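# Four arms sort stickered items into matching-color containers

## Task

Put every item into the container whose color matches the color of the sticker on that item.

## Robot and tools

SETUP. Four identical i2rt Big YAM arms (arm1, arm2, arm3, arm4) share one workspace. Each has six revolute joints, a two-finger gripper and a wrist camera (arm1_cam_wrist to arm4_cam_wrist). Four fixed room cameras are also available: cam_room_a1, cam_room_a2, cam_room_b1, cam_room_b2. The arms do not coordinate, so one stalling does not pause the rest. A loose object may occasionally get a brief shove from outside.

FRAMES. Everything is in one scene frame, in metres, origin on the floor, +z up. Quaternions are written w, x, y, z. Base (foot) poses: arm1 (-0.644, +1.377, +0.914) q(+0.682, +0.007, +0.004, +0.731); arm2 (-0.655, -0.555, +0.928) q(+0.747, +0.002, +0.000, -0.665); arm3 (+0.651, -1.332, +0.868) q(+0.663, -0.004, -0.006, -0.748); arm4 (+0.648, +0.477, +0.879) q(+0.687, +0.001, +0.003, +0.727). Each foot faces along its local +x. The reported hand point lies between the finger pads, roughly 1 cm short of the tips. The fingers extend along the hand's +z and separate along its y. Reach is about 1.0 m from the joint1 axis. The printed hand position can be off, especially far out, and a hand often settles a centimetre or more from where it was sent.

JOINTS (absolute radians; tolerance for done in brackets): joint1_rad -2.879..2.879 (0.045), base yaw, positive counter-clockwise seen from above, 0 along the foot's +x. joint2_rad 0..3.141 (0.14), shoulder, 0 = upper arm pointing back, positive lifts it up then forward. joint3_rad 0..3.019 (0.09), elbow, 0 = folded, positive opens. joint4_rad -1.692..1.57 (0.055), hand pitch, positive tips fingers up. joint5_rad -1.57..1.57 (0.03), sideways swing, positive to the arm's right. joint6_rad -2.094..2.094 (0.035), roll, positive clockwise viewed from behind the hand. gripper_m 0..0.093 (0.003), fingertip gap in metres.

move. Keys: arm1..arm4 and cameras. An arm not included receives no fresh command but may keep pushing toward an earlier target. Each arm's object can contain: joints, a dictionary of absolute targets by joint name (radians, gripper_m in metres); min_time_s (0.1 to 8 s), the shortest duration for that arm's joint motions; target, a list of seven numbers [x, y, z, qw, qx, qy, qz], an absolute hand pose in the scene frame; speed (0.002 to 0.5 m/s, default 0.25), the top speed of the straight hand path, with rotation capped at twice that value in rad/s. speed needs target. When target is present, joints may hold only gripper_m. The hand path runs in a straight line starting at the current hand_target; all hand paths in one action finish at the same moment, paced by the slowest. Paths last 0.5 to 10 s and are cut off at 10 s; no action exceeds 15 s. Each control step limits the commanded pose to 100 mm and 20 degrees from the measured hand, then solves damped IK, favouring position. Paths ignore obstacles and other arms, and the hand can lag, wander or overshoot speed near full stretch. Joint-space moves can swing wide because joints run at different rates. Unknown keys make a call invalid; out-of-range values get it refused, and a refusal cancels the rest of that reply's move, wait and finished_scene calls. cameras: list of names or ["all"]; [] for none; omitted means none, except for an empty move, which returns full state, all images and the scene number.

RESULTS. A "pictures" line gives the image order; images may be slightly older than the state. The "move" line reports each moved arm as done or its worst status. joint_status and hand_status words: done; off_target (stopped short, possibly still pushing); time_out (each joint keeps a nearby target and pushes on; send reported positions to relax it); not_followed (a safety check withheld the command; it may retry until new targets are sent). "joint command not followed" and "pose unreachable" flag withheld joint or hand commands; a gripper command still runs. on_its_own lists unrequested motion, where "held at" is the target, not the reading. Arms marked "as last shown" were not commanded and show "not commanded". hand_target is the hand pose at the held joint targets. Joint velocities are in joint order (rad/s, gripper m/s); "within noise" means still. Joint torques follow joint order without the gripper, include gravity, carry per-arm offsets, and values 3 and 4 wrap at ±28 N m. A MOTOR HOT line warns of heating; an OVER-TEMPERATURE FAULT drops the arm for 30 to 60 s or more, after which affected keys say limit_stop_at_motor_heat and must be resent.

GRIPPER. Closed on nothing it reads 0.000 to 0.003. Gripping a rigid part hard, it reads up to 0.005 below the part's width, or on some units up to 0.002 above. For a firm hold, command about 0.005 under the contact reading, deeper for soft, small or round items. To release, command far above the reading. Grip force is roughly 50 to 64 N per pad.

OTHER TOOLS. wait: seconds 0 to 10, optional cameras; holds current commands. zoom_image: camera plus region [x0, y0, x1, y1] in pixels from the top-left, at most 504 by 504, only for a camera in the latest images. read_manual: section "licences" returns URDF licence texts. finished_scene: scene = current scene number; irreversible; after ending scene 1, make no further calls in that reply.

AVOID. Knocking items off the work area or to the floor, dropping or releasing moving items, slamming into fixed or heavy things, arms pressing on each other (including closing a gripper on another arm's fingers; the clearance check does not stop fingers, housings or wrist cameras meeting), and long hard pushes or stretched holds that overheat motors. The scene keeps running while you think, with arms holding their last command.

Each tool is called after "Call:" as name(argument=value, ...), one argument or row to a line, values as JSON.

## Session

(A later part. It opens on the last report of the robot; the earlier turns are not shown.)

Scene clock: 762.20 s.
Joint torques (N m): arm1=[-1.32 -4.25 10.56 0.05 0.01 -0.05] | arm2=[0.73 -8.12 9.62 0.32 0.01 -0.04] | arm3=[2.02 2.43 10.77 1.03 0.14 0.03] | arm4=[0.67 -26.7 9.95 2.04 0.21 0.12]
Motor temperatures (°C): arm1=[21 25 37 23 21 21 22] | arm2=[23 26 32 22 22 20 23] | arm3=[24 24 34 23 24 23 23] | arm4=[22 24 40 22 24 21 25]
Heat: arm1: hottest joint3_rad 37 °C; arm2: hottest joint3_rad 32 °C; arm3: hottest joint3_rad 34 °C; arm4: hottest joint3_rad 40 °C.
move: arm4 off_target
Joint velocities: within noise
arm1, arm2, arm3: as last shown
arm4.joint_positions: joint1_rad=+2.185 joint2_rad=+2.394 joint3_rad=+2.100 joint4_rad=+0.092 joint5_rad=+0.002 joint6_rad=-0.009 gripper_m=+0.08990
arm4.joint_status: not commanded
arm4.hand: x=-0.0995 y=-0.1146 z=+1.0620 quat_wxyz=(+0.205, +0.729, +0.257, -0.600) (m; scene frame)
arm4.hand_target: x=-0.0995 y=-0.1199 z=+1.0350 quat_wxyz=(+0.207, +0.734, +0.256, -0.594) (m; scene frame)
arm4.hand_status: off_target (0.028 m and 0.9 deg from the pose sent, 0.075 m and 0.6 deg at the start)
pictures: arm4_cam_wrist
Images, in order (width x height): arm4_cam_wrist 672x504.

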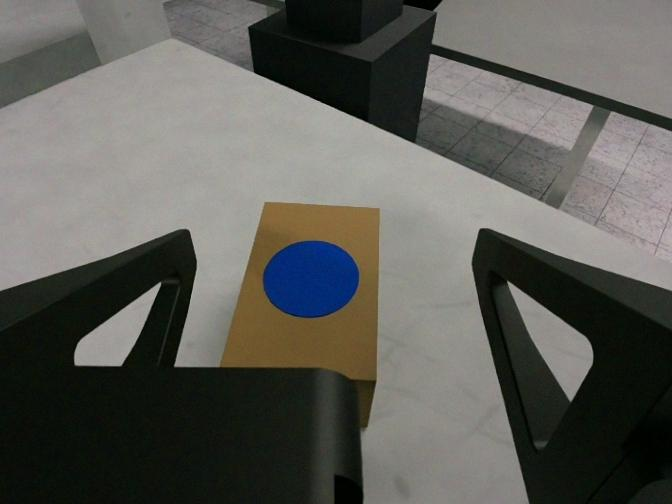

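Call:
move(
  arm4={"target": [-0.1, -0.128, 1.005, 0.2070, 0.7339, 0.2556, -0.5943], "speed": 0.06},
  cameras=["arm4_cam_wrist"],
)

Scene clock: 765.73 s.
Joint torques (N m): arm1=[-1.08 -4.01 10.59 0.13 0 -0.02] | arm2=[0.79 -8.12 9.62 0.31 0.02 -0.04] | arm3=[1.96 2.37 10.73 1.01 0.13 0.03] | arm4=[1.67 -26.46 10.15 1.98 0.23 0.19]
Motor temperatures (°C): arm1=[21 25 37 23 21 21 22] | arm2=[23 26 32 22 22 20 23] | arm3=[24 24 34 23 24 23 23] | arm4=[22 24 40 22 24 21 25]
Heat: arm1: hottest joint3_rad 37 °C; arm2: hottest joint3_rad 32 °C; arm3: hottest joint3_rad 34 °C; arm4: hottest joint3_rad 40 °C.
move: arm4 off_target
Joint velocities: within noise
arm1.joint_positions: joint1_rad=-0.002 joint2_rad=+1.084 joint3_rad=+0.896 joint4_rad=-1.366 joint5_rad=-0.006 joint6_rad=-0.001 gripper_m=+0.08997
arm1.joint_status: not commanded
arm1.hand: x=-0.6605 y=+1.6602 z=+1.0927 quat_wxyz=(+0.001, +0.730, -0.683, -0.015) (m; scene frame)
arm1.hand_target: x=-0.6610 y=+1.6586 z=+1.0950 quat_wxyz=(+0.002, +0.733, -0.680, -0.014) (m; scene frame)
arm1.hand_status: not commanded
arm2.joint_positions: joint1_rad=-0.001 joint2_rad=+1.120 joint3_rad=+0.890 joint4_rad=-1.320 joint5_rad=+0.000 joint6_rad=+0.013 gripper_m=+0.08493
arm2.joint_status: not commanded
arm2.hand: x=-0.6217 y=-0.8488 z=+1.0931 quat_wxyz=(-0.007, -0.670, -0.743, +0.005) (m; scene frame)
arm2.hand_target: x=-0.6224 y=-0.8416 z=+1.0882 quat_wxyz=(+0.002, -0.665, -0.746, -0.003) (m; scene frame)
arm2.hand_status: not commanded
arm3: as last shown
arm4.joint_positions: joint1_rad=+2.189 joint2_rad=+2.441 joint3_rad=+2.100 joint4_rad=+0.137 joint5_rad=+0.009 joint6_rad=-0.009 gripper_m=+0.08990
arm4.joint_status: not commanded
arm4.hand: x=-0.1008 y=-0.1192 z=+1.0295 quat_wxyz=(+0.204, +0.730, +0.257, -0.600) (m; scene frame)
arm4.hand_target: x=-0.0986 y=-0.1269 z=+1.0051 quat_wxyz=(+0.207, +0.734, +0.256, -0.594) (m; scene frame)
arm4.hand_status: off_target (0.026 m and 0.9 deg from the pose sent, 0.059 m and 0.9 deg at the start)
pictures: arm4_cam_wrist
Images, in order (width x height): arm4_cam_wrist 672x504.

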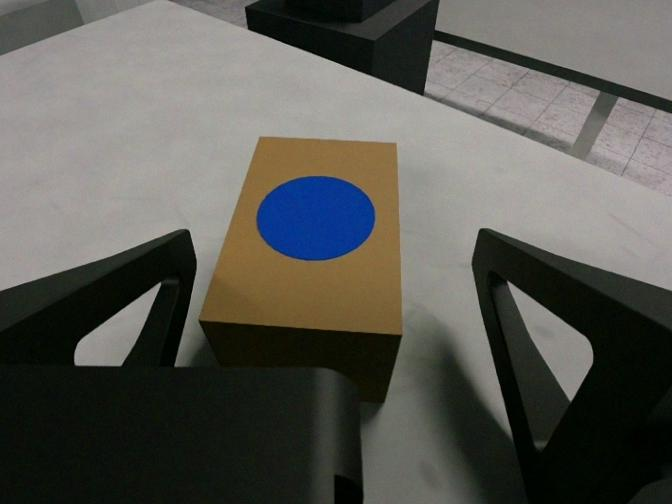

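Call:
move(
  arm4={"joints": {"gripper_m": 0.03}},
  cameras=["arm4_cam_wrist"],
)

Call:
move(
  arm4={"target": [-0.09, -0.11, 1.15, 0.2070, 0.7339, 0.2556, -0.5943], "speed": 0.1},
  cameras=["arm4_cam_wrist"],
)

Scene clock: 771.33 s.
Joint torques (N m): arm1=[-1.2 -3.66 10.44 0.05 -0.04 -0.05] | arm2=[0.79 -8.06 9.65 0.32 0.02 -0.04] | arm3=[1.9 2.43 10.77 0.96 0.15 0.02] | arm4=[1.79 -26.58 10.09 1.91 0.22 0.17]
Motor temperatures (°C): arm1=[21 25 37 23 21 21 22] | arm2=[23 26 32 22 22 20 23] | arm3=[24 24 34 23 24 23 23] | arm4=[22 25 40 22 24 21 25]
Heat: arm1: hottest joint3_rad 37 °C; arm2: hottest joint3_rad 32 °C; arm3: hottest joint3_rad 34 °C; arm4: hottest joint3_rad 40 °C.
move: arm4 off_target
Joint velocities: within noise
arm1, arm2, arm3: as last shown
arm4.joint_positions: joint1_rad=+2.190 joint2_rad=+2.441 joint3_rad=+2.100 joint4_rad=+0.137 joint5_rad=+0.009 joint6_rad=-0.008 gripper_m=+0.04443
arm4.joint_status: gripper_m off_target (ended at +0.04446, target +0.03000)
arm4.hand: x=-0.1006 y=-0.1194 z=+1.0295 quat_wxyz=(+0.204, +0.730, +0.257, -0.600) (m; scene frame)
arm4.hand_target: x=-0.0985 y=-0.1270 z=+1.0051 quat_wxyz=(+0.207, +0.734, +0.256, -0.594) (m; scene frame)
arm4.hand_status: not commanded
pictures: arm4_cam_wrist
Images, in order (width x height): arm4_cam_wrist 672x504.

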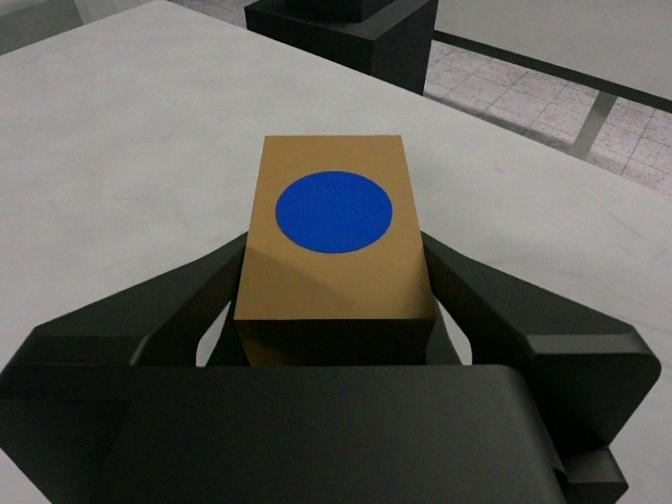

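Scene clock: 773.33 s.
Joint torques (N m): arm1=[-1.55 -3.37 10.43 0.09 0 -0.03] | arm2=[0.85 -8.12 9.65 0.36 0.02 -0.04] | arm3=[2.08 2.49 10.76 1.01 0.15 0.04] | arm4=[0.79 -30.68 12.86 1.09 -0.04 0.11]
Motor temperatures (°C): arm1=[21 25 37 23 21 21 22] | arm2=[23 26 32 22 22 20 23] | arm3=[24 24 34 23 24 23 23] | arm4=[22 25 40 22 24 21 25]
Heat: arm1: hottest joint3_rad 37 °C; arm2: hottest joint3_rad 32 °C; arm3: hottest joint3_rad 34 °C; arm4: hottest joint3_rad 40 °C.
move: arm4 off_target
Joint velocities: within noise
arm1, arm2, arm3: as last shown
arm4.joint_positions: joint1_rad=+2.190 joint2_rad=+2.307 joint3_rad=+2.100 joint4_rad=-0.065 joint5_rad=+0.006 joint6_rad=-0.008 gripper_m=+0.04443
arm4.joint_status: not commanded
arm4.hand: x=-0.0852 y=-0.1079 z=+1.1051 quat_wxyz=(+0.196, +0.749, +0.265, -0.575) (m; scene frame)
arm4.hand_target: x=-0.0879 y=-0.1086 z=+1.1496 quat_wxyz=(+0.207, +0.734, +0.256, -0.594) (m; scene frame)
arm4.hand_status: off_target (0.045 m and 3.3 deg from the pose sent, 0.121 m and 0.9 deg at the start)
pictures: arm4_cam_wrist
Images, in order (width x height): arm4_cam_wrist 672x504.

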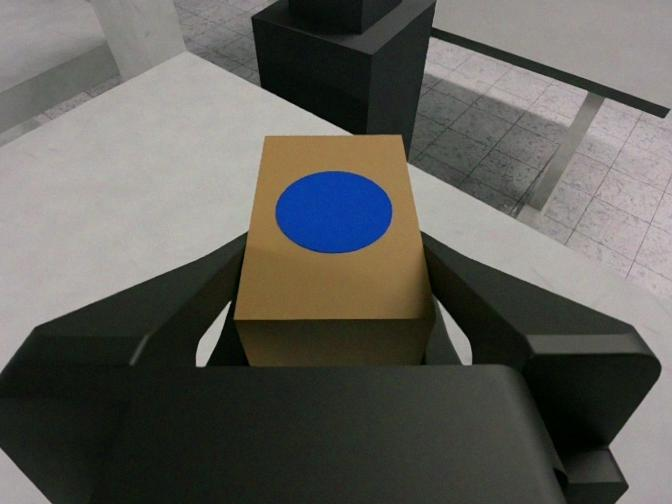

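Call:
move(
  arm4={"target": [0.34, 0.232, 1.14, 0.2070, 0.7339, 0.2556, -0.5943], "speed": 0.25},
)

Call:
move(
  arm4={"joints": {"joint1_rad": 0.4, "joint2_rad": 1.0, "joint3_rad": 1.0, "joint4_rad": -1.55, "joint5_rad": 0, "joint6_rad": 0}, "min_time_s": 4},
)

Call:
move(
  arm4={"joints": {"joint1_rad": -1.79}, "min_time_s": 3.5},
  cameras=["arm4_cam_wrist"],
)

Call:
move(
  arm4={"target": [1.119, 0.398, 0.95, 0.1128, -0.0823, -0.9902, -0.0094], "speed": 0.25},
  cameras=["arm4_cam_wrist"],
)

Scene clock: 783.07 s.
Joint torques (N m): arm1=[-1.9 -3.78 10.66 -0.01 0 -0.03] | arm2=[0.79 -8.06 9.63 0.36 0.02 -0.04] | arm3=[2.02 2.26 10.78 1.02 0.14 0.03] | arm4=[0.73 -2.49 9.59 1.22 0.1 0.15]
Motor temperatures (°C): arm1=[21 25 37 23 21 21 22] | arm2=[23 26 32 22 22 20 23] | arm3=[24 24 34 23 24 23 23] | arm4=[22 26 41 22 24 21 26]
Heat: arm1: hottest joint3_rad 37 °C; arm2: hottest joint3_rad 32 °C; arm3: hottest joint3_rad 34 °C; arm4: hottest joint3_rad 41 °C.
move: arm4 done
Joint velocities: within noise
arm1, arm2, arm3: as last shown
arm4.joint_positions: joint1_rad=+2.190 joint2_rad=+0.751 joint3_rad=+0.410 joint4_rad=+0.136 joint5_rad=+0.006 joint6_rad=-0.008 gripper_m=+0.04443
arm4.joint_status: not commanded
arm4.hand: x=+0.3404 y=+0.2329 z=+1.1418 quat_wxyz=(+0.205, +0.730, +0.258, -0.599) (m; scene frame)
arm4.hand_target: x=+0.3401 y=+0.2320 z=+1.1399 quat_wxyz=(+0.207, +0.734, +0.256, -0.594) (m; scene frame)
arm4.hand_status: done (0.002 m and 0.8 deg from the pose sent, 0.545 m and 3.2 deg at the start)
pictures: none

Scene clock: 787.47 s.
Joint torques (N m): arm1=[-1.61 -3.49 10.51 0.03 0.02 -0.01] | arm2=[0.85 -8.12 9.65 0.31 0.01 -0.04] | arm3=[2.14 2.37 10.8 1.01 0.13 0.03] | arm4=[0.91 -4.01 12.01 -0.29 -0.04 0.12]
Motor temperatures (°C): arm1=[21 25 37 23 21 21 22] | arm2=[23 26 32 22 22 20 23] | arm3=[24 24 34 23 24 23 23] | arm4=[22 26 41 22 24 21 26]
Heat: arm1: hottest joint3_rad 37 °C; arm2: hottest joint3_rad 32 °C; arm3: hottest joint3_rad 34 °C; arm4: hottest joint3_rad 41 °C.
move: arm4 done
Joint velocities: within noise
arm1, arm2, arm3: as last shown
arm4.joint_positions: joint1_rad=+0.402 joint2_rad=+0.985 joint3_rad=+0.947 joint4_rad=-1.539 joint5_rad=+0.004 joint6_rad=-0.008 gripper_m=+0.04445
arm4.joint_status: all done
arm4.hand: x=+0.5396 y=+0.7019 z=+1.1002 quat_wxyz=(+0.003, +0.852, -0.524, +0.003) (m; scene frame)
arm4.hand_target: x=+0.5342 y=+0.7131 z=+1.1169 quat_wxyz=(-0.003, +0.849, -0.529, -0.010) (m; scene frame)
arm4.hand_status: not commanded
pictures: none

Scene clock: 791.30 s.
Joint torques (N m): arm1=[-1.85 -4.07 10.55 0.08 0.05 -0.08] | arm2=[0.85 -8.18 9.61 0.31 0.02 -0.03] | arm3=[1.96 2.32 10.74 1.06 0.14 0.02] | arm4=[0.5 -4.37 12.22 -0.44 0.04 0.12]
Motor temperatures (°C): arm1=[21 25 37 23 21 21 22] | arm2=[23 26 32 22 22 20 23] | arm3=[24 24 34 23 24 23 23] | arm4=[22 26 41 22 24 21 26]
Heat: arm1: hottest joint3_rad 37 °C; arm2: hottest joint3_rad 32 °C; arm3: hottest joint3_rad 34 °C; arm4: hottest joint3_rad 41 °C.
move: arm4 done
Joint velocities: within noise
arm1, arm2, arm3: as last shown
arm4.joint_positions: joint1_rad=-1.789 joint2_rad=+0.986 joint3_rad=+0.947 joint4_rad=-1.539 joint5_rad=+0.001 joint6_rad=-0.008 gripper_m=+0.04446
arm4.joint_status: all done
arm4.hand: x=+0.8947 y=+0.4373 z=+1.0992 quat_wxyz=(+0.006, -0.077, -0.997, +0.002) (m; scene frame)
arm4.hand_target: x=+0.9070 y=+0.4353 z=+1.1161 quat_wxyz=(-0.008, -0.081, -0.997, +0.003) (m; scene frame)
arm4.hand_status: not commanded
pictures: arm4_cam_wrist
Images, in order (width x height): arm4_cam_wrist 672x504.

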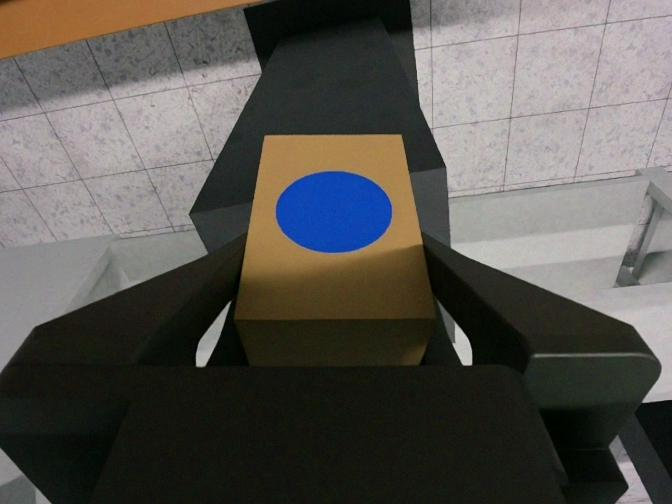

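Scene clock: 793.07 s.
Joint torques (N m): arm1=[-1.44 -3.96 10.51 0.14 0.03 -0.01] | arm2=[0.67 -8.06 9.65 0.34 0.02 -0.04] | arm3=[2.08 2.43 10.78 1.03 0.14 0.02] | arm4=[0.38 -17.9 10.07 -0.68 -0.03 0.08]
Motor temperatures (°C): arm1=[21 25 37 23 21 21 22] | arm2=[23 26 32 22 22 20 23] | arm3=[24 24 34 23 24 23 23] | arm4=[22 26 41 22 24 21 26]
Heat: arm1: hottest joint3_rad 37 °C; arm2: hottest joint3_rad 32 °C; arm3: hottest joint3_rad 34 °C; arm4: hottest joint3_rad 41 °C.
move: arm4 off_target
Joint velocities: within noise
arm1, arm2: as last shown
arm3.joint_positions: joint1_rad=+1.560 joint2_rad=+0.641 joint3_rad=+1.391 joint4_rad=-1.594 joint5_rad=-0.003 joint6_rad=-0.008 gripper_m=+0.09396
arm3.joint_status: not commanded
arm3.hand: x=+0.8519 y=-1.3516 z=+1.3545 quat_wxyz=(-0.356, -0.055, -0.933, +0.030) (m; scene frame)
arm3.hand_target: x=+0.8510 y=-1.3497 z=+1.3691 quat_wxyz=(-0.367, -0.054, -0.928, +0.029) (m; scene frame)
arm3.hand_status: not commanded
arm4.joint_positions: joint1_rad=-1.789 joint2_rad=+1.830 joint3_rad=+1.349 joint4_rad=-1.344 joint5_rad=+0.000 joint6_rad=-0.008 gripper_m=+0.04446
arm4.joint_status: not commanded
arm4.hand: x=+1.1030 y=+0.4030 z=+0.9396 quat_wxyz=(+0.128, -0.076, -0.989, -0.009) (m; scene frame)
arm4.hand_target: x=+1.1185 y=+0.3980 z=+0.9502 quat_wxyz=(+0.112, -0.082, -0.990, -0.009) (m; scene frame)
arm4.hand_status: off_target (0.020 m and 1.9 deg from the pose sent, 0.272 m and 12.4 deg at the start)
pictures: arm4_cam_wrist
Images, in order (width x height): arm4_cam_wrist 672x504.

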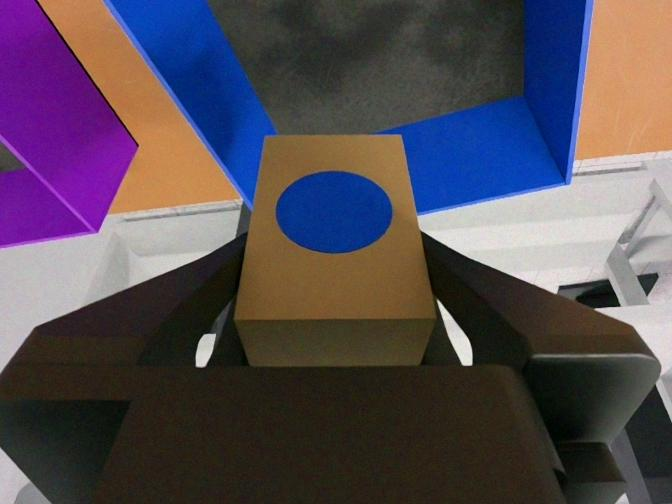

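Call:
move(
  arm4={"target": [1.15, 0.381, 0.86, 0.1128, -0.0823, -0.9902, -0.0094], "speed": 0.15},
  cameras=["arm4_cam_wrist", "cam_room_a1"],
)

Scene clock: 805.67 s.
Joint torques (N m): arm1=[-1.44 -4.01 10.55 0.17 -0.01 -0.05] | arm2=[0.85 -8.12 9.65 0.32 0.02 -0.04] | arm3=[2.08 2.32 10.74 1.01 0.14 0.03] | arm4=[0.21 -18.73 9.35 0.12 0.18 -0.08]
Motor temperatures (°C): arm1=[21 25 37 23 21 21 22] | arm2=[23 26 32 22 22 20 23] | arm3=[24 24 35 23 24 23 23] | arm4=[22 25 40 22 24 21 26]
Heat: arm1: hottest joint3_rad 37 °C; arm2: hottest joint3_rad 32 °C; arm3: hottest joint3_rad 35 °C; arm4: hottest joint3_rad 40 °C.
move: arm4 off_target
Joint velocities: within noise
arm1, arm2, arm3: as last shown
arm4.joint_positions: joint1_rad=-1.808 joint2_rad=+2.011 joint3_rad=+1.388 joint4_rad=-1.204 joint5_rad=+0.000 joint6_rad=-0.011 gripper_m=+0.04446
arm4.joint_status: not commanded
arm4.hand: x=+1.1318 y=+0.3886 z=+0.8586 quat_wxyz=(+0.129, -0.084, -0.988, -0.010) (m; scene frame)
arm4.hand_target: x=+1.1494 y=+0.3811 z=+0.8604 quat_wxyz=(+0.113, -0.082, -0.990, -0.009) (m; scene frame)
arm4.hand_status: off_target (0.020 m and 1.9 deg from the pose sent, 0.095 m and 1.9 deg at the start)
pictures: arm4_cam_wrist, cam_room_a1
Images, in order (width x height): arm4_cam_wrist 672x504, cam_room_a1 672x504.

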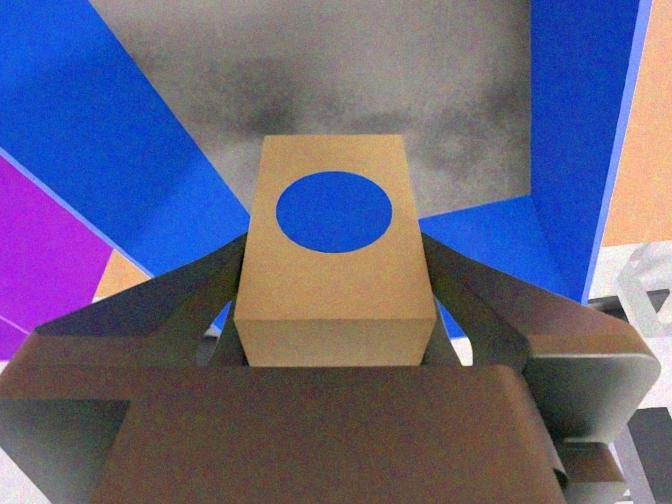

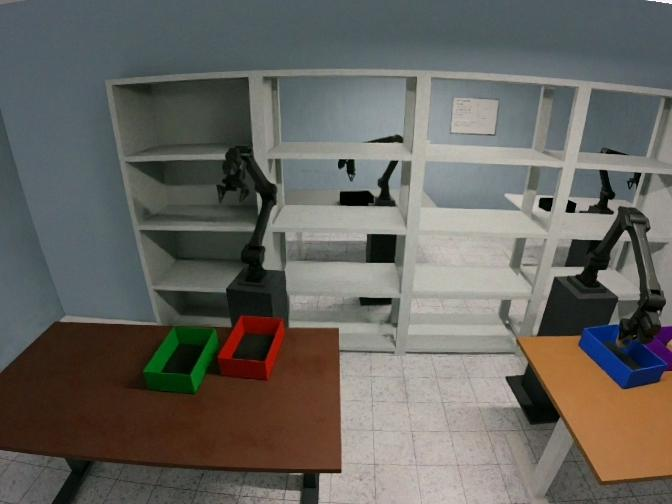

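Call:
move(
  arm4={"target": [1.15, 0.381, 0.79, 0.1128, -0.0823, -0.9902, -0.0094], "speed": 0.12},
)

Call:
move(
  arm4={"target": [1.15, 0.381, 0.752, 0.1128, -0.0823, -0.9902, -0.0094], "speed": 0.06},
  cameras=["arm4_cam_wrist"],
)

Scene clock: 810.97 s.
Joint torques (N m): arm1=[-0.79 -4.13 10.37 0.09 -0.04 0.02] | arm2=[0.79 -8.12 9.62 0.35 0.02 -0.03] | arm3=[1.9 2.37 10.73 1.01 0.14 0.02] | arm4=[0.5 -19.49 7.01 -0.02 0.12 -0.07]
Motor temperatures (°C): arm1=[21 25 37 23 21 21 22] | arm2=[23 26 32 22 22 20 23] | arm3=[24 24 35 23 24 23 23] | arm4=[22 25 40 22 24 21 26]
Heat: arm1: hottest joint3_rad 37 °C; arm2: hottest joint3_rad 32 °C; arm3: hottest joint3_rad 35 °C; arm4: hottest joint3_rad 40 °C.
move: arm4 done
Joint velocities: within noise
arm1.joint_positions: joint1_rad=-0.002 joint2_rad=+1.084 joint3_rad=+0.896 joint4_rad=-1.366 joint5_rad=-0.006 joint6_rad=-0.001 gripper_m=+0.08997
arm1.joint_status: not commanded
arm1.hand: x=-0.6605 y=+1.6602 z=+1.0927 quat_wxyz=(+0.001, +0.730, -0.683, -0.015) (m; scene frame)
arm1.hand_target: x=-0.6610 y=+1.6586 z=+1.0950 quat_wxyz=(+0.002, +0.733, -0.680, -0.014) (m; scene frame)
arm1.hand_status: not commanded
arm2.joint_positions: joint1_rad=-0.001 joint2_rad=+1.120 joint3_rad=+0.890 joint4_rad=-1.320 joint5_rad=+0.000 joint6_rad=+0.013 gripper_m=+0.08493
arm2.joint_status: not commanded
arm2.hand: x=-0.6217 y=-0.8488 z=+1.0931 quat_wxyz=(-0.007, -0.670, -0.743, +0.005) (m; scene frame)
arm2.hand_target: x=-0.6224 y=-0.8416 z=+1.0882 quat_wxyz=(+0.002, -0.665, -0.746, -0.003) (m; scene frame)
arm2.hand_status: not commanded
arm3: as last shown
arm4.joint_positions: joint1_rad=-1.808 joint2_rad=+2.123 joint3_rad=+1.388 joint4_rad=-1.064 joint5_rad=+0.000 joint6_rad=-0.011 gripper_m=+0.04446
arm4.joint_status: not commanded
arm4.hand: x=+1.1448 y=+0.3860 z=+0.7966 quat_wxyz=(+0.115, -0.084, -0.990, -0.009) (m; scene frame)
arm4.hand_target: x=+1.1499 y=+0.3811 z=+0.7901 quat_wxyz=(+0.113, -0.082, -0.990, -0.009) (m; scene frame)
arm4.hand_status: done (0.010 m and 0.4 deg from the pose sent, 0.071 m and 1.9 deg at the start)
pictures: none

Scene clock: 812.10 s.
Joint torques (N m): arm1=[-1.49 -3.55 10.55 0.1 0 -0.04] | arm2=[0.85 -8.12 9.62 0.31 0.03 -0.04] | arm3=[1.96 2.49 10.76 0.98 0.15 0.04] | arm4=[0.21 -19.14 6.43 0.05 0.07 -0.04]
Motor temperatures (°C): arm1=[21 25 37 23 21 21 22] | arm2=[23 26 32 22 22 20 23] | arm3=[24 24 35 23 24 23 23] | arm4=[22 26 40 22 24 21 26]
Heat: arm1: hottest joint3_rad 37 °C; arm2: hottest joint3_rad 32 °C; arm3: hottest joint3_rad 35 °C; arm4: hottest joint3_rad 40 °C.
move: arm4 off_target
Joint velocities: within noise
arm1, arm2, arm3: as last shown
arm4.joint_positions: joint1_rad=-1.808 joint2_rad=+2.183 joint3_rad=+1.388 joint4_rad=-0.996 joint5_rad=+0.000 joint6_rad=-0.011 gripper_m=+0.04446
arm4.joint_status: not commanded
arm4.hand: x=+1.1475 y=+0.3853 z=+0.7640 quat_wxyz=(+0.111, -0.084, -0.990, -0.008) (m; scene frame)
arm4.hand_target: x=+1.1497 y=+0.3811 z=+0.7522 quat_wxyz=(+0.113, -0.082, -0.990, -0.009) (m; scene frame)
arm4.hand_status: off_target (0.013 m and 0.3 deg from the pose sent, 0.045 m and 0.4 deg at the start)
pictures: arm4_cam_wrist
Images, in order (width x height): arm4_cam_wrist 672x504.

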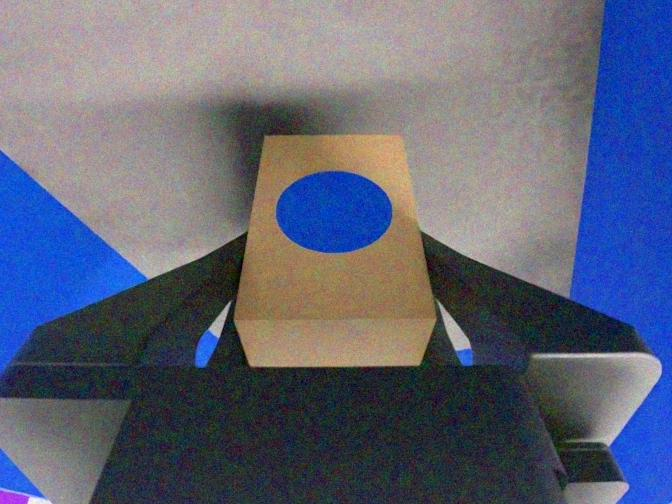

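Call:
move(
  arm4={"target": [1.15, 0.381, 0.737, 0.1128, -0.0823, -0.9902, -0.0094], "speed": 0.05},
  cameras=["arm4_cam_wrist"],
)

Scene clock: 815.33 s.
Joint torques (N m): arm1=[-1.49 -4.19 10.65 0.08 0 -0.01] | arm2=[0.85 -8.06 9.62 0.36 0.02 -0.04] | arm3=[2.02 2.32 10.76 1.05 0.14 0.03] | arm4=[0.09 -16.67 6.41 0.53 0.1 -0.04]
Motor temperatures (°C): arm1=[21 25 37 23 21 21 22] | arm2=[23 26 32 22 22 20 23] | arm3=[24 24 35 23 24 23 23] | arm4=[22 26 39 22 24 21 26]
Heat: arm1: hottest joint3_rad 37 °C; arm2: hottest joint3_rad 32 °C; arm3: hottest joint3_rad 35 °C; arm4: hottest joint3_rad 39 °C.
move: arm4 off_target
Joint velocities: within noise
arm1, arm2, arm3: as last shown
arm4.joint_positions: joint1_rad=-1.808 joint2_rad=+2.183 joint3_rad=+1.388 joint4_rad=-0.984 joint5_rad=+0.000 joint6_rad=-0.011 gripper_m=+0.04446
arm4.joint_status: not commanded
arm4.hand: x=+1.1504 y=+0.3847 z=+0.7633 quat_wxyz=(+0.105, -0.084, -0.991, -0.008) (m; scene frame)
arm4.hand_target: x=+1.1488 y=+0.3813 z=+0.7380 quat_wxyz=(+0.113, -0.082, -0.990, -0.009) (m; scene frame)
arm4.hand_status: off_target (0.027 m and 0.9 deg from the pose sent, 0.027 m and 0.3 deg at the start)
pictures: arm4_cam_wrist
Images, in order (width x height): arm4_cam_wrist 672x504.

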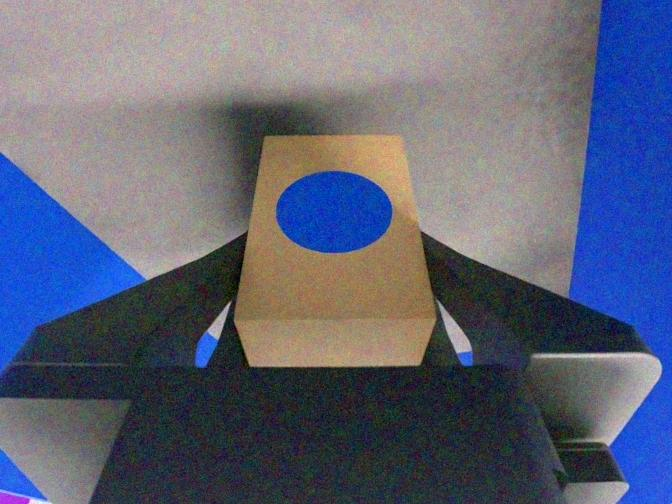

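Call:
move(
  arm4={"target": [1.15, 0.381, 0.725, 0.1128, -0.0823, -0.9902, -0.0094], "speed": 0.05},
  cameras=["arm4_cam_wrist"],
)

Scene clock: 819.07 s.
Joint torques (N m): arm1=[-1.38 -3.96 10.33 0.01 -0.01 -0.05] | arm2=[0.79 -8.12 9.62 0.36 0.02 -0.04] | arm3=[2.02 2.32 10.73 1.01 0.14 0.03] | arm4=[0.67 -14.68 6.35 0.9 0.07 -0.05]
Motor temperatures (°C): arm1=[21 25 37 23 21 21 22] | arm2=[23 26 32 22 22 20 23] | arm3=[24 24 35 23 24 23 23] | arm4=[22 26 39 22 24 21 27]
Heat: arm1: hottest joint3_rad 37 °C; arm2: hottest joint3_rad 32 °C; arm3: hottest joint3_rad 35 °C; arm4: hottest joint3_rad 39 °C.
move: arm4 off_target
Joint velocities: within noise
arm1, arm2, arm3: as last shown
arm4.joint_positions: joint1_rad=-1.808 joint2_rad=+2.183 joint3_rad=+1.388 joint4_rad=-0.976 joint5_rad=+0.000 joint6_rad=-0.011 gripper_m=+0.04446
arm4.joint_status: not commanded
arm4.hand: x=+1.1521 y=+0.3844 z=+0.7629 quat_wxyz=(+0.102, -0.085, -0.991, -0.008) (m; scene frame)
arm4.hand_target: x=+1.1477 y=+0.3816 z=+0.7271 quat_wxyz=(+0.113, -0.082, -0.990, -0.010) (m; scene frame)
arm4.hand_status: off_target (0.038 m and 1.3 deg from the pose sent, 0.038 m and 0.9 deg at the start)
pictures: arm4_cam_wrist
Images, in order (width x height): arm4_cam_wrist 672x504.

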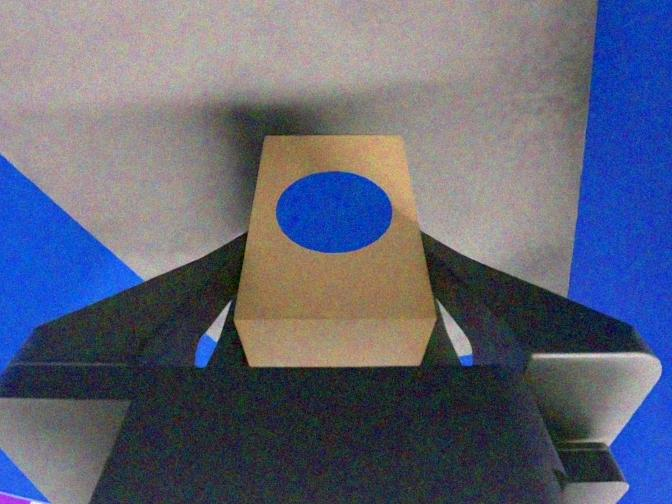

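Call:
move(
  arm4={"joints": {"gripper_m": 0.08}},
  cameras=["arm4_cam_wrist"],
)

Call:
move(
  arm4={"target": [1.14, 0.385, 0.98, 0.1128, -0.0823, -0.9902, -0.0094], "speed": 0.15},
  cameras=["arm4_cam_wrist", "cam_room_a1", "cam_room_a2"],
)

Scene clock: 826.23 s.
Joint torques (N m): arm1=[-1.55 -4.07 10.48 0.13 -0.02 0.02] | arm2=[0.85 -8.12 9.63 0.34 0.01 -0.04] | arm3=[1.9 2.49 10.73 1.06 0.14 0.03] | arm4=[0.26 -20.01 5.94 0.06 0.11 -0.06]
Motor temperatures (°C): arm1=[21 25 37 23 21 21 22] | arm2=[23 26 32 22 22 20 23] | arm3=[24 24 35 23 24 23 23] | arm4=[22 26 38 22 24 21 27]
Heat: arm1: hottest joint3_rad 37 °C; arm2: hottest joint3_rad 32 °C; arm3: hottest joint3_rad 35 °C; arm4: hottest joint3_rad 38 °C.
move: arm4 done
Joint velocities: within noise
arm1, arm2, arm3: as last shown
arm4.joint_positions: joint1_rad=-1.808 joint2_rad=+2.237 joint3_rad=+1.388 joint4_rad=-0.947 joint5_rad=+0.000 joint6_rad=-0.011 gripper_m=+0.07992
arm4.joint_status: all done
arm4.hand: x=+1.1450 y=+0.3856 z=+0.7348 quat_wxyz=(+0.114, -0.084, -0.990, -0.009) (m; scene frame)
arm4.hand_target: x=+1.1476 y=+0.3816 z=+0.7270 quat_wxyz=(+0.113, -0.082, -0.990, -0.010) (m; scene frame)
arm4.hand_status: not commanded
pictures: arm4_cam_wrist
Images, in order (width x height): arm4_cam_wrist 672x504.

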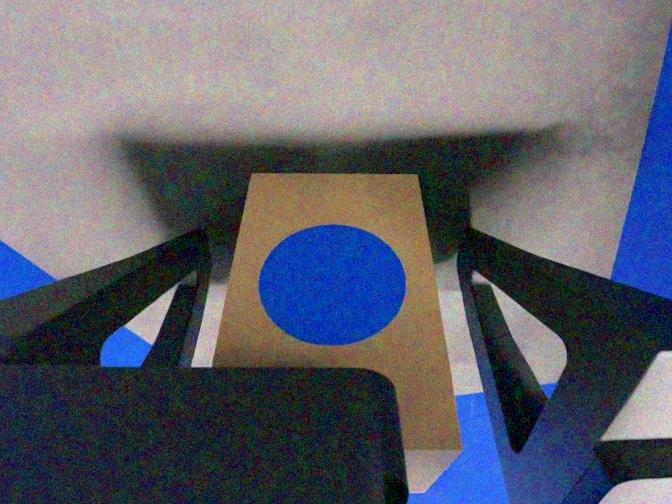

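Scene clock: 828.50 s.
Joint torques (N m): arm1=[-1.61 -3.78 10.45 0.17 0.02 -0.04] | arm2=[0.91 -8.12 9.66 0.29 0.01 -0.04] | arm3=[2.08 2.43 10.7 1.06 0.15 0.03] | arm4=[0.44 -19.84 10.11 -0.79 0.08 -0.03]
Motor temperatures (°C): arm1=[21 25 37 23 21 21 22] | arm2=[23 26 32 22 22 20 23] | arm3=[24 24 35 23 24 23 23] | arm4=[22 26 38 22 24 21 26]
Heat: arm1: hottest joint3_rad 37 °C; arm2: hottest joint3_rad 32 °C; arm3: hottest joint3_rad 35 °C; arm4: hottest joint3_rad 38 °C.
move: arm4 off_target
Joint velocities: within noise
arm1, arm2, arm3: as last shown
arm4.joint_positions: joint1_rad=-1.808 joint2_rad=+1.864 joint3_rad=+1.477 joint4_rad=-1.437 joint5_rad=+0.000 joint6_rad=-0.011 gripper_m=+0.07992
arm4.joint_status: not commanded
arm4.hand: x=+1.1282 y=+0.3897 z=+0.9664 quat_wxyz=(+0.128, -0.084, -0.988, -0.010) (m; scene frame)
arm4.hand_target: x=+1.1395 y=+0.3851 z=+0.9801 quat_wxyz=(+0.113, -0.082, -0.990, -0.009) (m; scene frame)
arm4.hand_status: off_target (0.019 m and 1.7 deg from the pose sent, 0.245 m and 0.3 deg at the start)
pictures: arm4_cam_wrist, cam_room_a1, cam_room_a2
Images, in order (width x height): arm4_cam_wrist 672x504, cam_room_a1 672x504, cam_room_a2 672x504.

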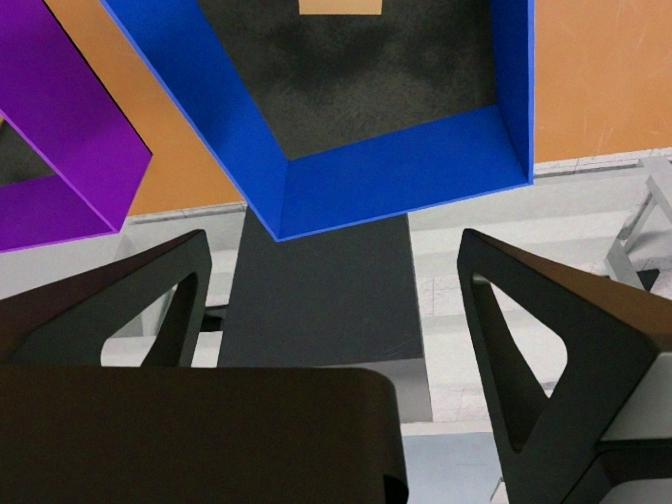

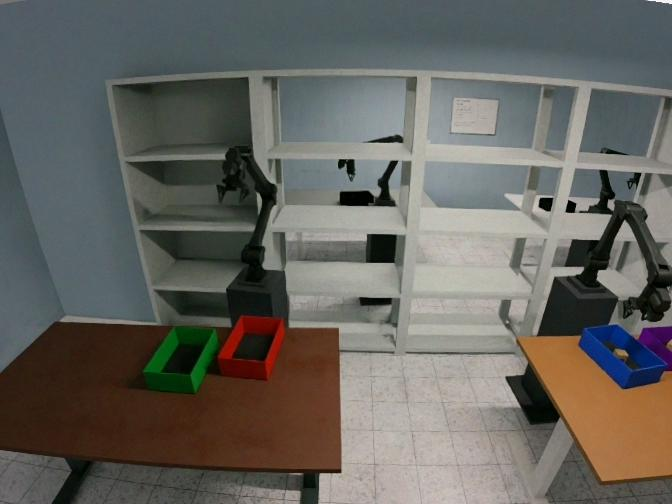

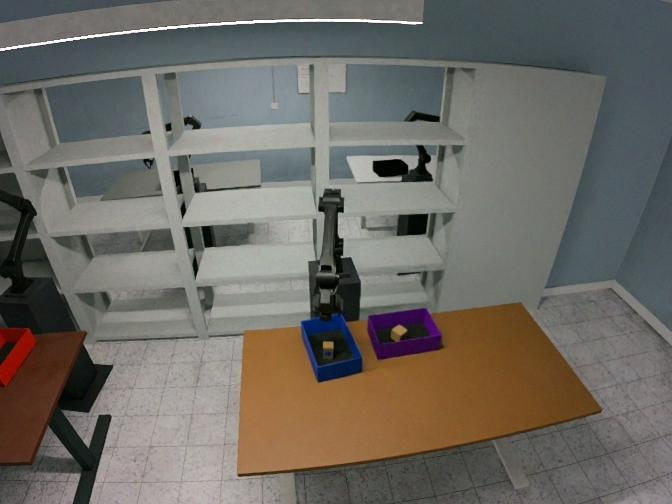

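Call:
move(
  arm3={"joints": {"joint1_rad": 0.0, "joint2_rad": 1.0, "joint3_rad": 1.0, "joint4_rad": -1.55, "joint5_rad": 0, "joint6_rad": 0}, "min_time_s": 4},
  arm4={"joints": {"joint1_rad": -1.57, "joint2_rad": 0.65, "joint3_rad": 1.43, "joint4_rad": -1.6, "joint5_rad": 0, "joint6_rad": 0}, "min_time_s": 4},
  arm2={"joints": {"joint1_rad": 0.924, "joint2_rad": 0.05, "joint3_rad": 0.25, "joint4_rad": 0.0, "joint5_rad": 0, "joint6_rad": 0}, "min_time_s": 4},
  cameras=["arm2_cam_wrist", "arm4_cam_wrist"],
)

Call:
move(
  arm3={"joints": {"joint1_rad": -1.99, "joint2_rad": 0.05, "joint3_rad": 0.25, "joint4_rad": 0.0}, "min_time_s": 4},
  cameras=["arm3_cam_wrist", "cam_room_b1", "cam_room_b2"],
)

Scene clock: 851.30 s.
Joint torques (N m): arm1=[-1.38 -4.54 10.47 0.01 0 -0.04] | arm2=[1.14 1.08 10.93 3.3 -0.02 -0.07] | arm3=[0.73 -4.6 8.35 0.42 0.09 0.02] | arm4=[1.61 1.67 6.8 0.77 0.08 0.14]
Motor temperatures (°C): arm1=[21 25 37 23 21 21 22] | arm2=[23 26 33 22 22 20 23] | arm3=[24 24 34 23 24 23 23] | arm4=[22 27 39 22 24 21 26]
Heat: arm1: hottest joint3_rad 37 °C; arm2: hottest joint3_rad 33 °C; arm3: hottest joint3_rad 34 °C; arm4: hottest joint3_rad 39 °C.
move: arm2 done; arm3 done; arm4 done
Joint velocities: within noise
arm1: as last shown
arm2.joint_positions: joint1_rad=+0.917 joint2_rad=+0.062 joint3_rad=+0.268 joint4_rad=-0.020 joint5_rad=+0.000 joint6_rad=+0.013 gripper_m=+0.08494
arm2.joint_status: all done
arm2.hand: x=-0.4274 y=-0.6927 z=+1.2737 quat_wxyz=(-0.744, -0.175, -0.614, +0.198) (m; scene frame)
arm2.hand_target: x=-0.4277 y=-0.6905 z=+1.2706 quat_wxyz=(-0.748, -0.167, -0.610, +0.202) (m; scene frame)
arm2.hand_status: not commanded
arm3.joint_positions: joint1_rad=+0.009 joint2_rad=+0.994 joint3_rad=+1.003 joint4_rad=-1.560 joint5_rad=-0.002 joint6_rad=-0.007 gripper_m=+0.09396
arm3.joint_status: all done
arm3.hand: x=+0.6216 y=-1.5858 z=+1.1115 quat_wxyz=(-0.013, -0.743, -0.669, +0.011) (m; scene frame)
arm3.hand_target: x=+0.6187 y=-1.5879 z=+1.1090 quat_wxyz=(-0.013, -0.748, -0.663, +0.012) (m; scene frame)
arm3.hand_status: not commanded
arm4.joint_positions: joint1_rad=-1.579 joint2_rad=+0.648 joint3_rad=+1.435 joint4_rad=-1.589 joint5_rad=+0.000 joint6_rad=-0.011 gripper_m=+0.07992
arm4.joint_status: all done
arm4.hand: x=+0.8531 y=+0.4884 z=+1.3837 quat_wxyz=(-0.373, +0.028, -0.928, -0.005) (m; scene frame)
arm4.hand_target: x=+0.8521 y=+0.4902 z=+1.3791 quat_wxyz=(-0.364, +0.027, -0.931, -0.009) (m; scene frame)
arm4.hand_status: not commanded
pictures: arm2_cam_wrist, arm4_cam_wrist
Images, in order (width x height): arm2_cam_wrist 672x504, arm4_cam_wrist 672x504.

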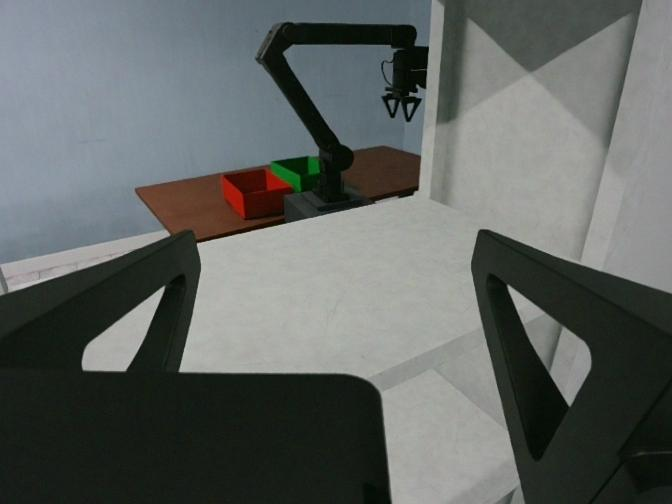

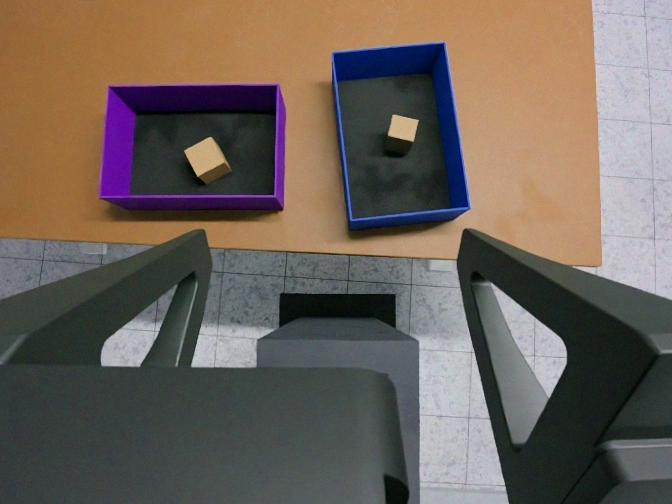

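Scene clock: 855.73 s.
Joint torques (N m): arm1=[-1.26 -4.01 10.45 0.05 -0.03 -0.03] | arm2=[1.26 1.03 10.96 3.26 -0.03 -0.06] | arm3=[0.73 2.55 9.32 2.4 0.01 0.01] | arm4=[1.44 1.73 6.71 0.65 0.1 0.16]
Motor temperatures (°C): arm1=[21 25 37 23 21 21 22] | arm2=[23 26 33 22 22 20 23] | arm3=[24 24 34 23 24 23 23] | arm4=[22 26 38 22 24 21 26]
Heat: arm1: hottest joint3_rad 37 °C; arm2: hottest joint3_rad 33 °C; arm3: hottest joint3_rad 34 °C; arm4: hottest joint3_rad 38 °C.
move: arm3 done
Joint velocities: within noise
arm1, arm2, arm4: as last shown
arm3.joint_positions: joint1_rad=-1.981 joint2_rad=+0.056 joint3_rad=+0.255 joint4_rad=-0.018 joint5_rad=-0.001 joint6_rad=-0.007 gripper_m=+0.09398
arm3.joint_status: all done
arm3.hand: x=+0.4213 y=-1.1919 z=+1.2048 quat_wxyz=(+0.200, -0.620, +0.171, +0.739) (m; scene frame)
arm3.hand_target: x=+0.4238 y=-1.1906 z=+1.2078 quat_wxyz=(+0.202, -0.612, +0.174, +0.745) (m; scene frame)
arm3.hand_status: not commanded
pictures: arm3_cam_wrist, cam_room_b1, cam_room_b2
Images, in order (width x height): arm3_cam_wrist 672x504, cam_room_b1 672x504, cam_room_b2 672x504.

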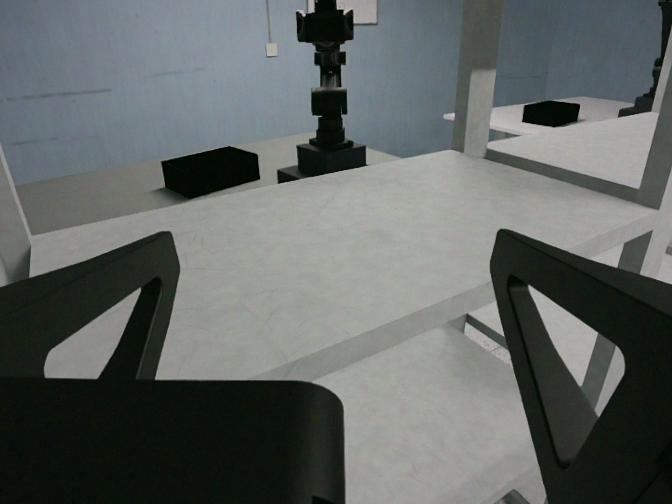

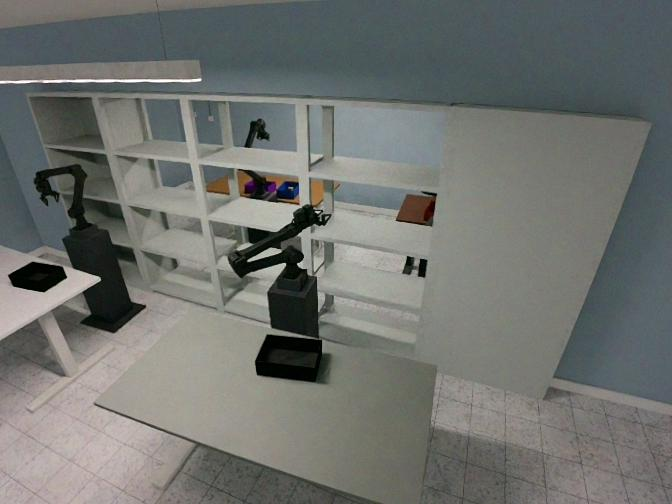

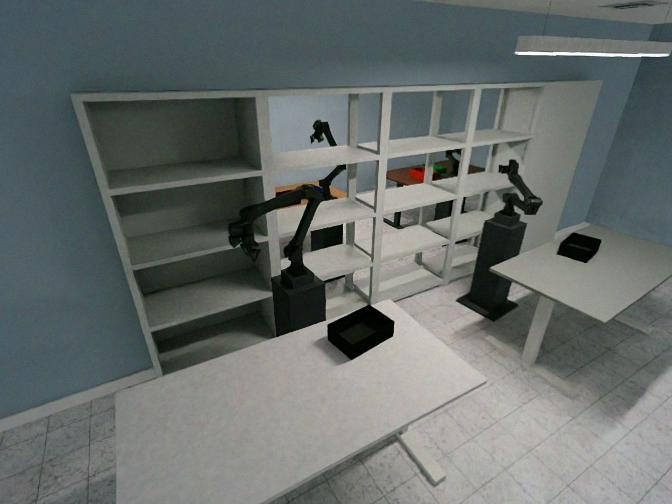

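Call:
finished_scene(
  scene=1,
)

The scene is finished: the task was done.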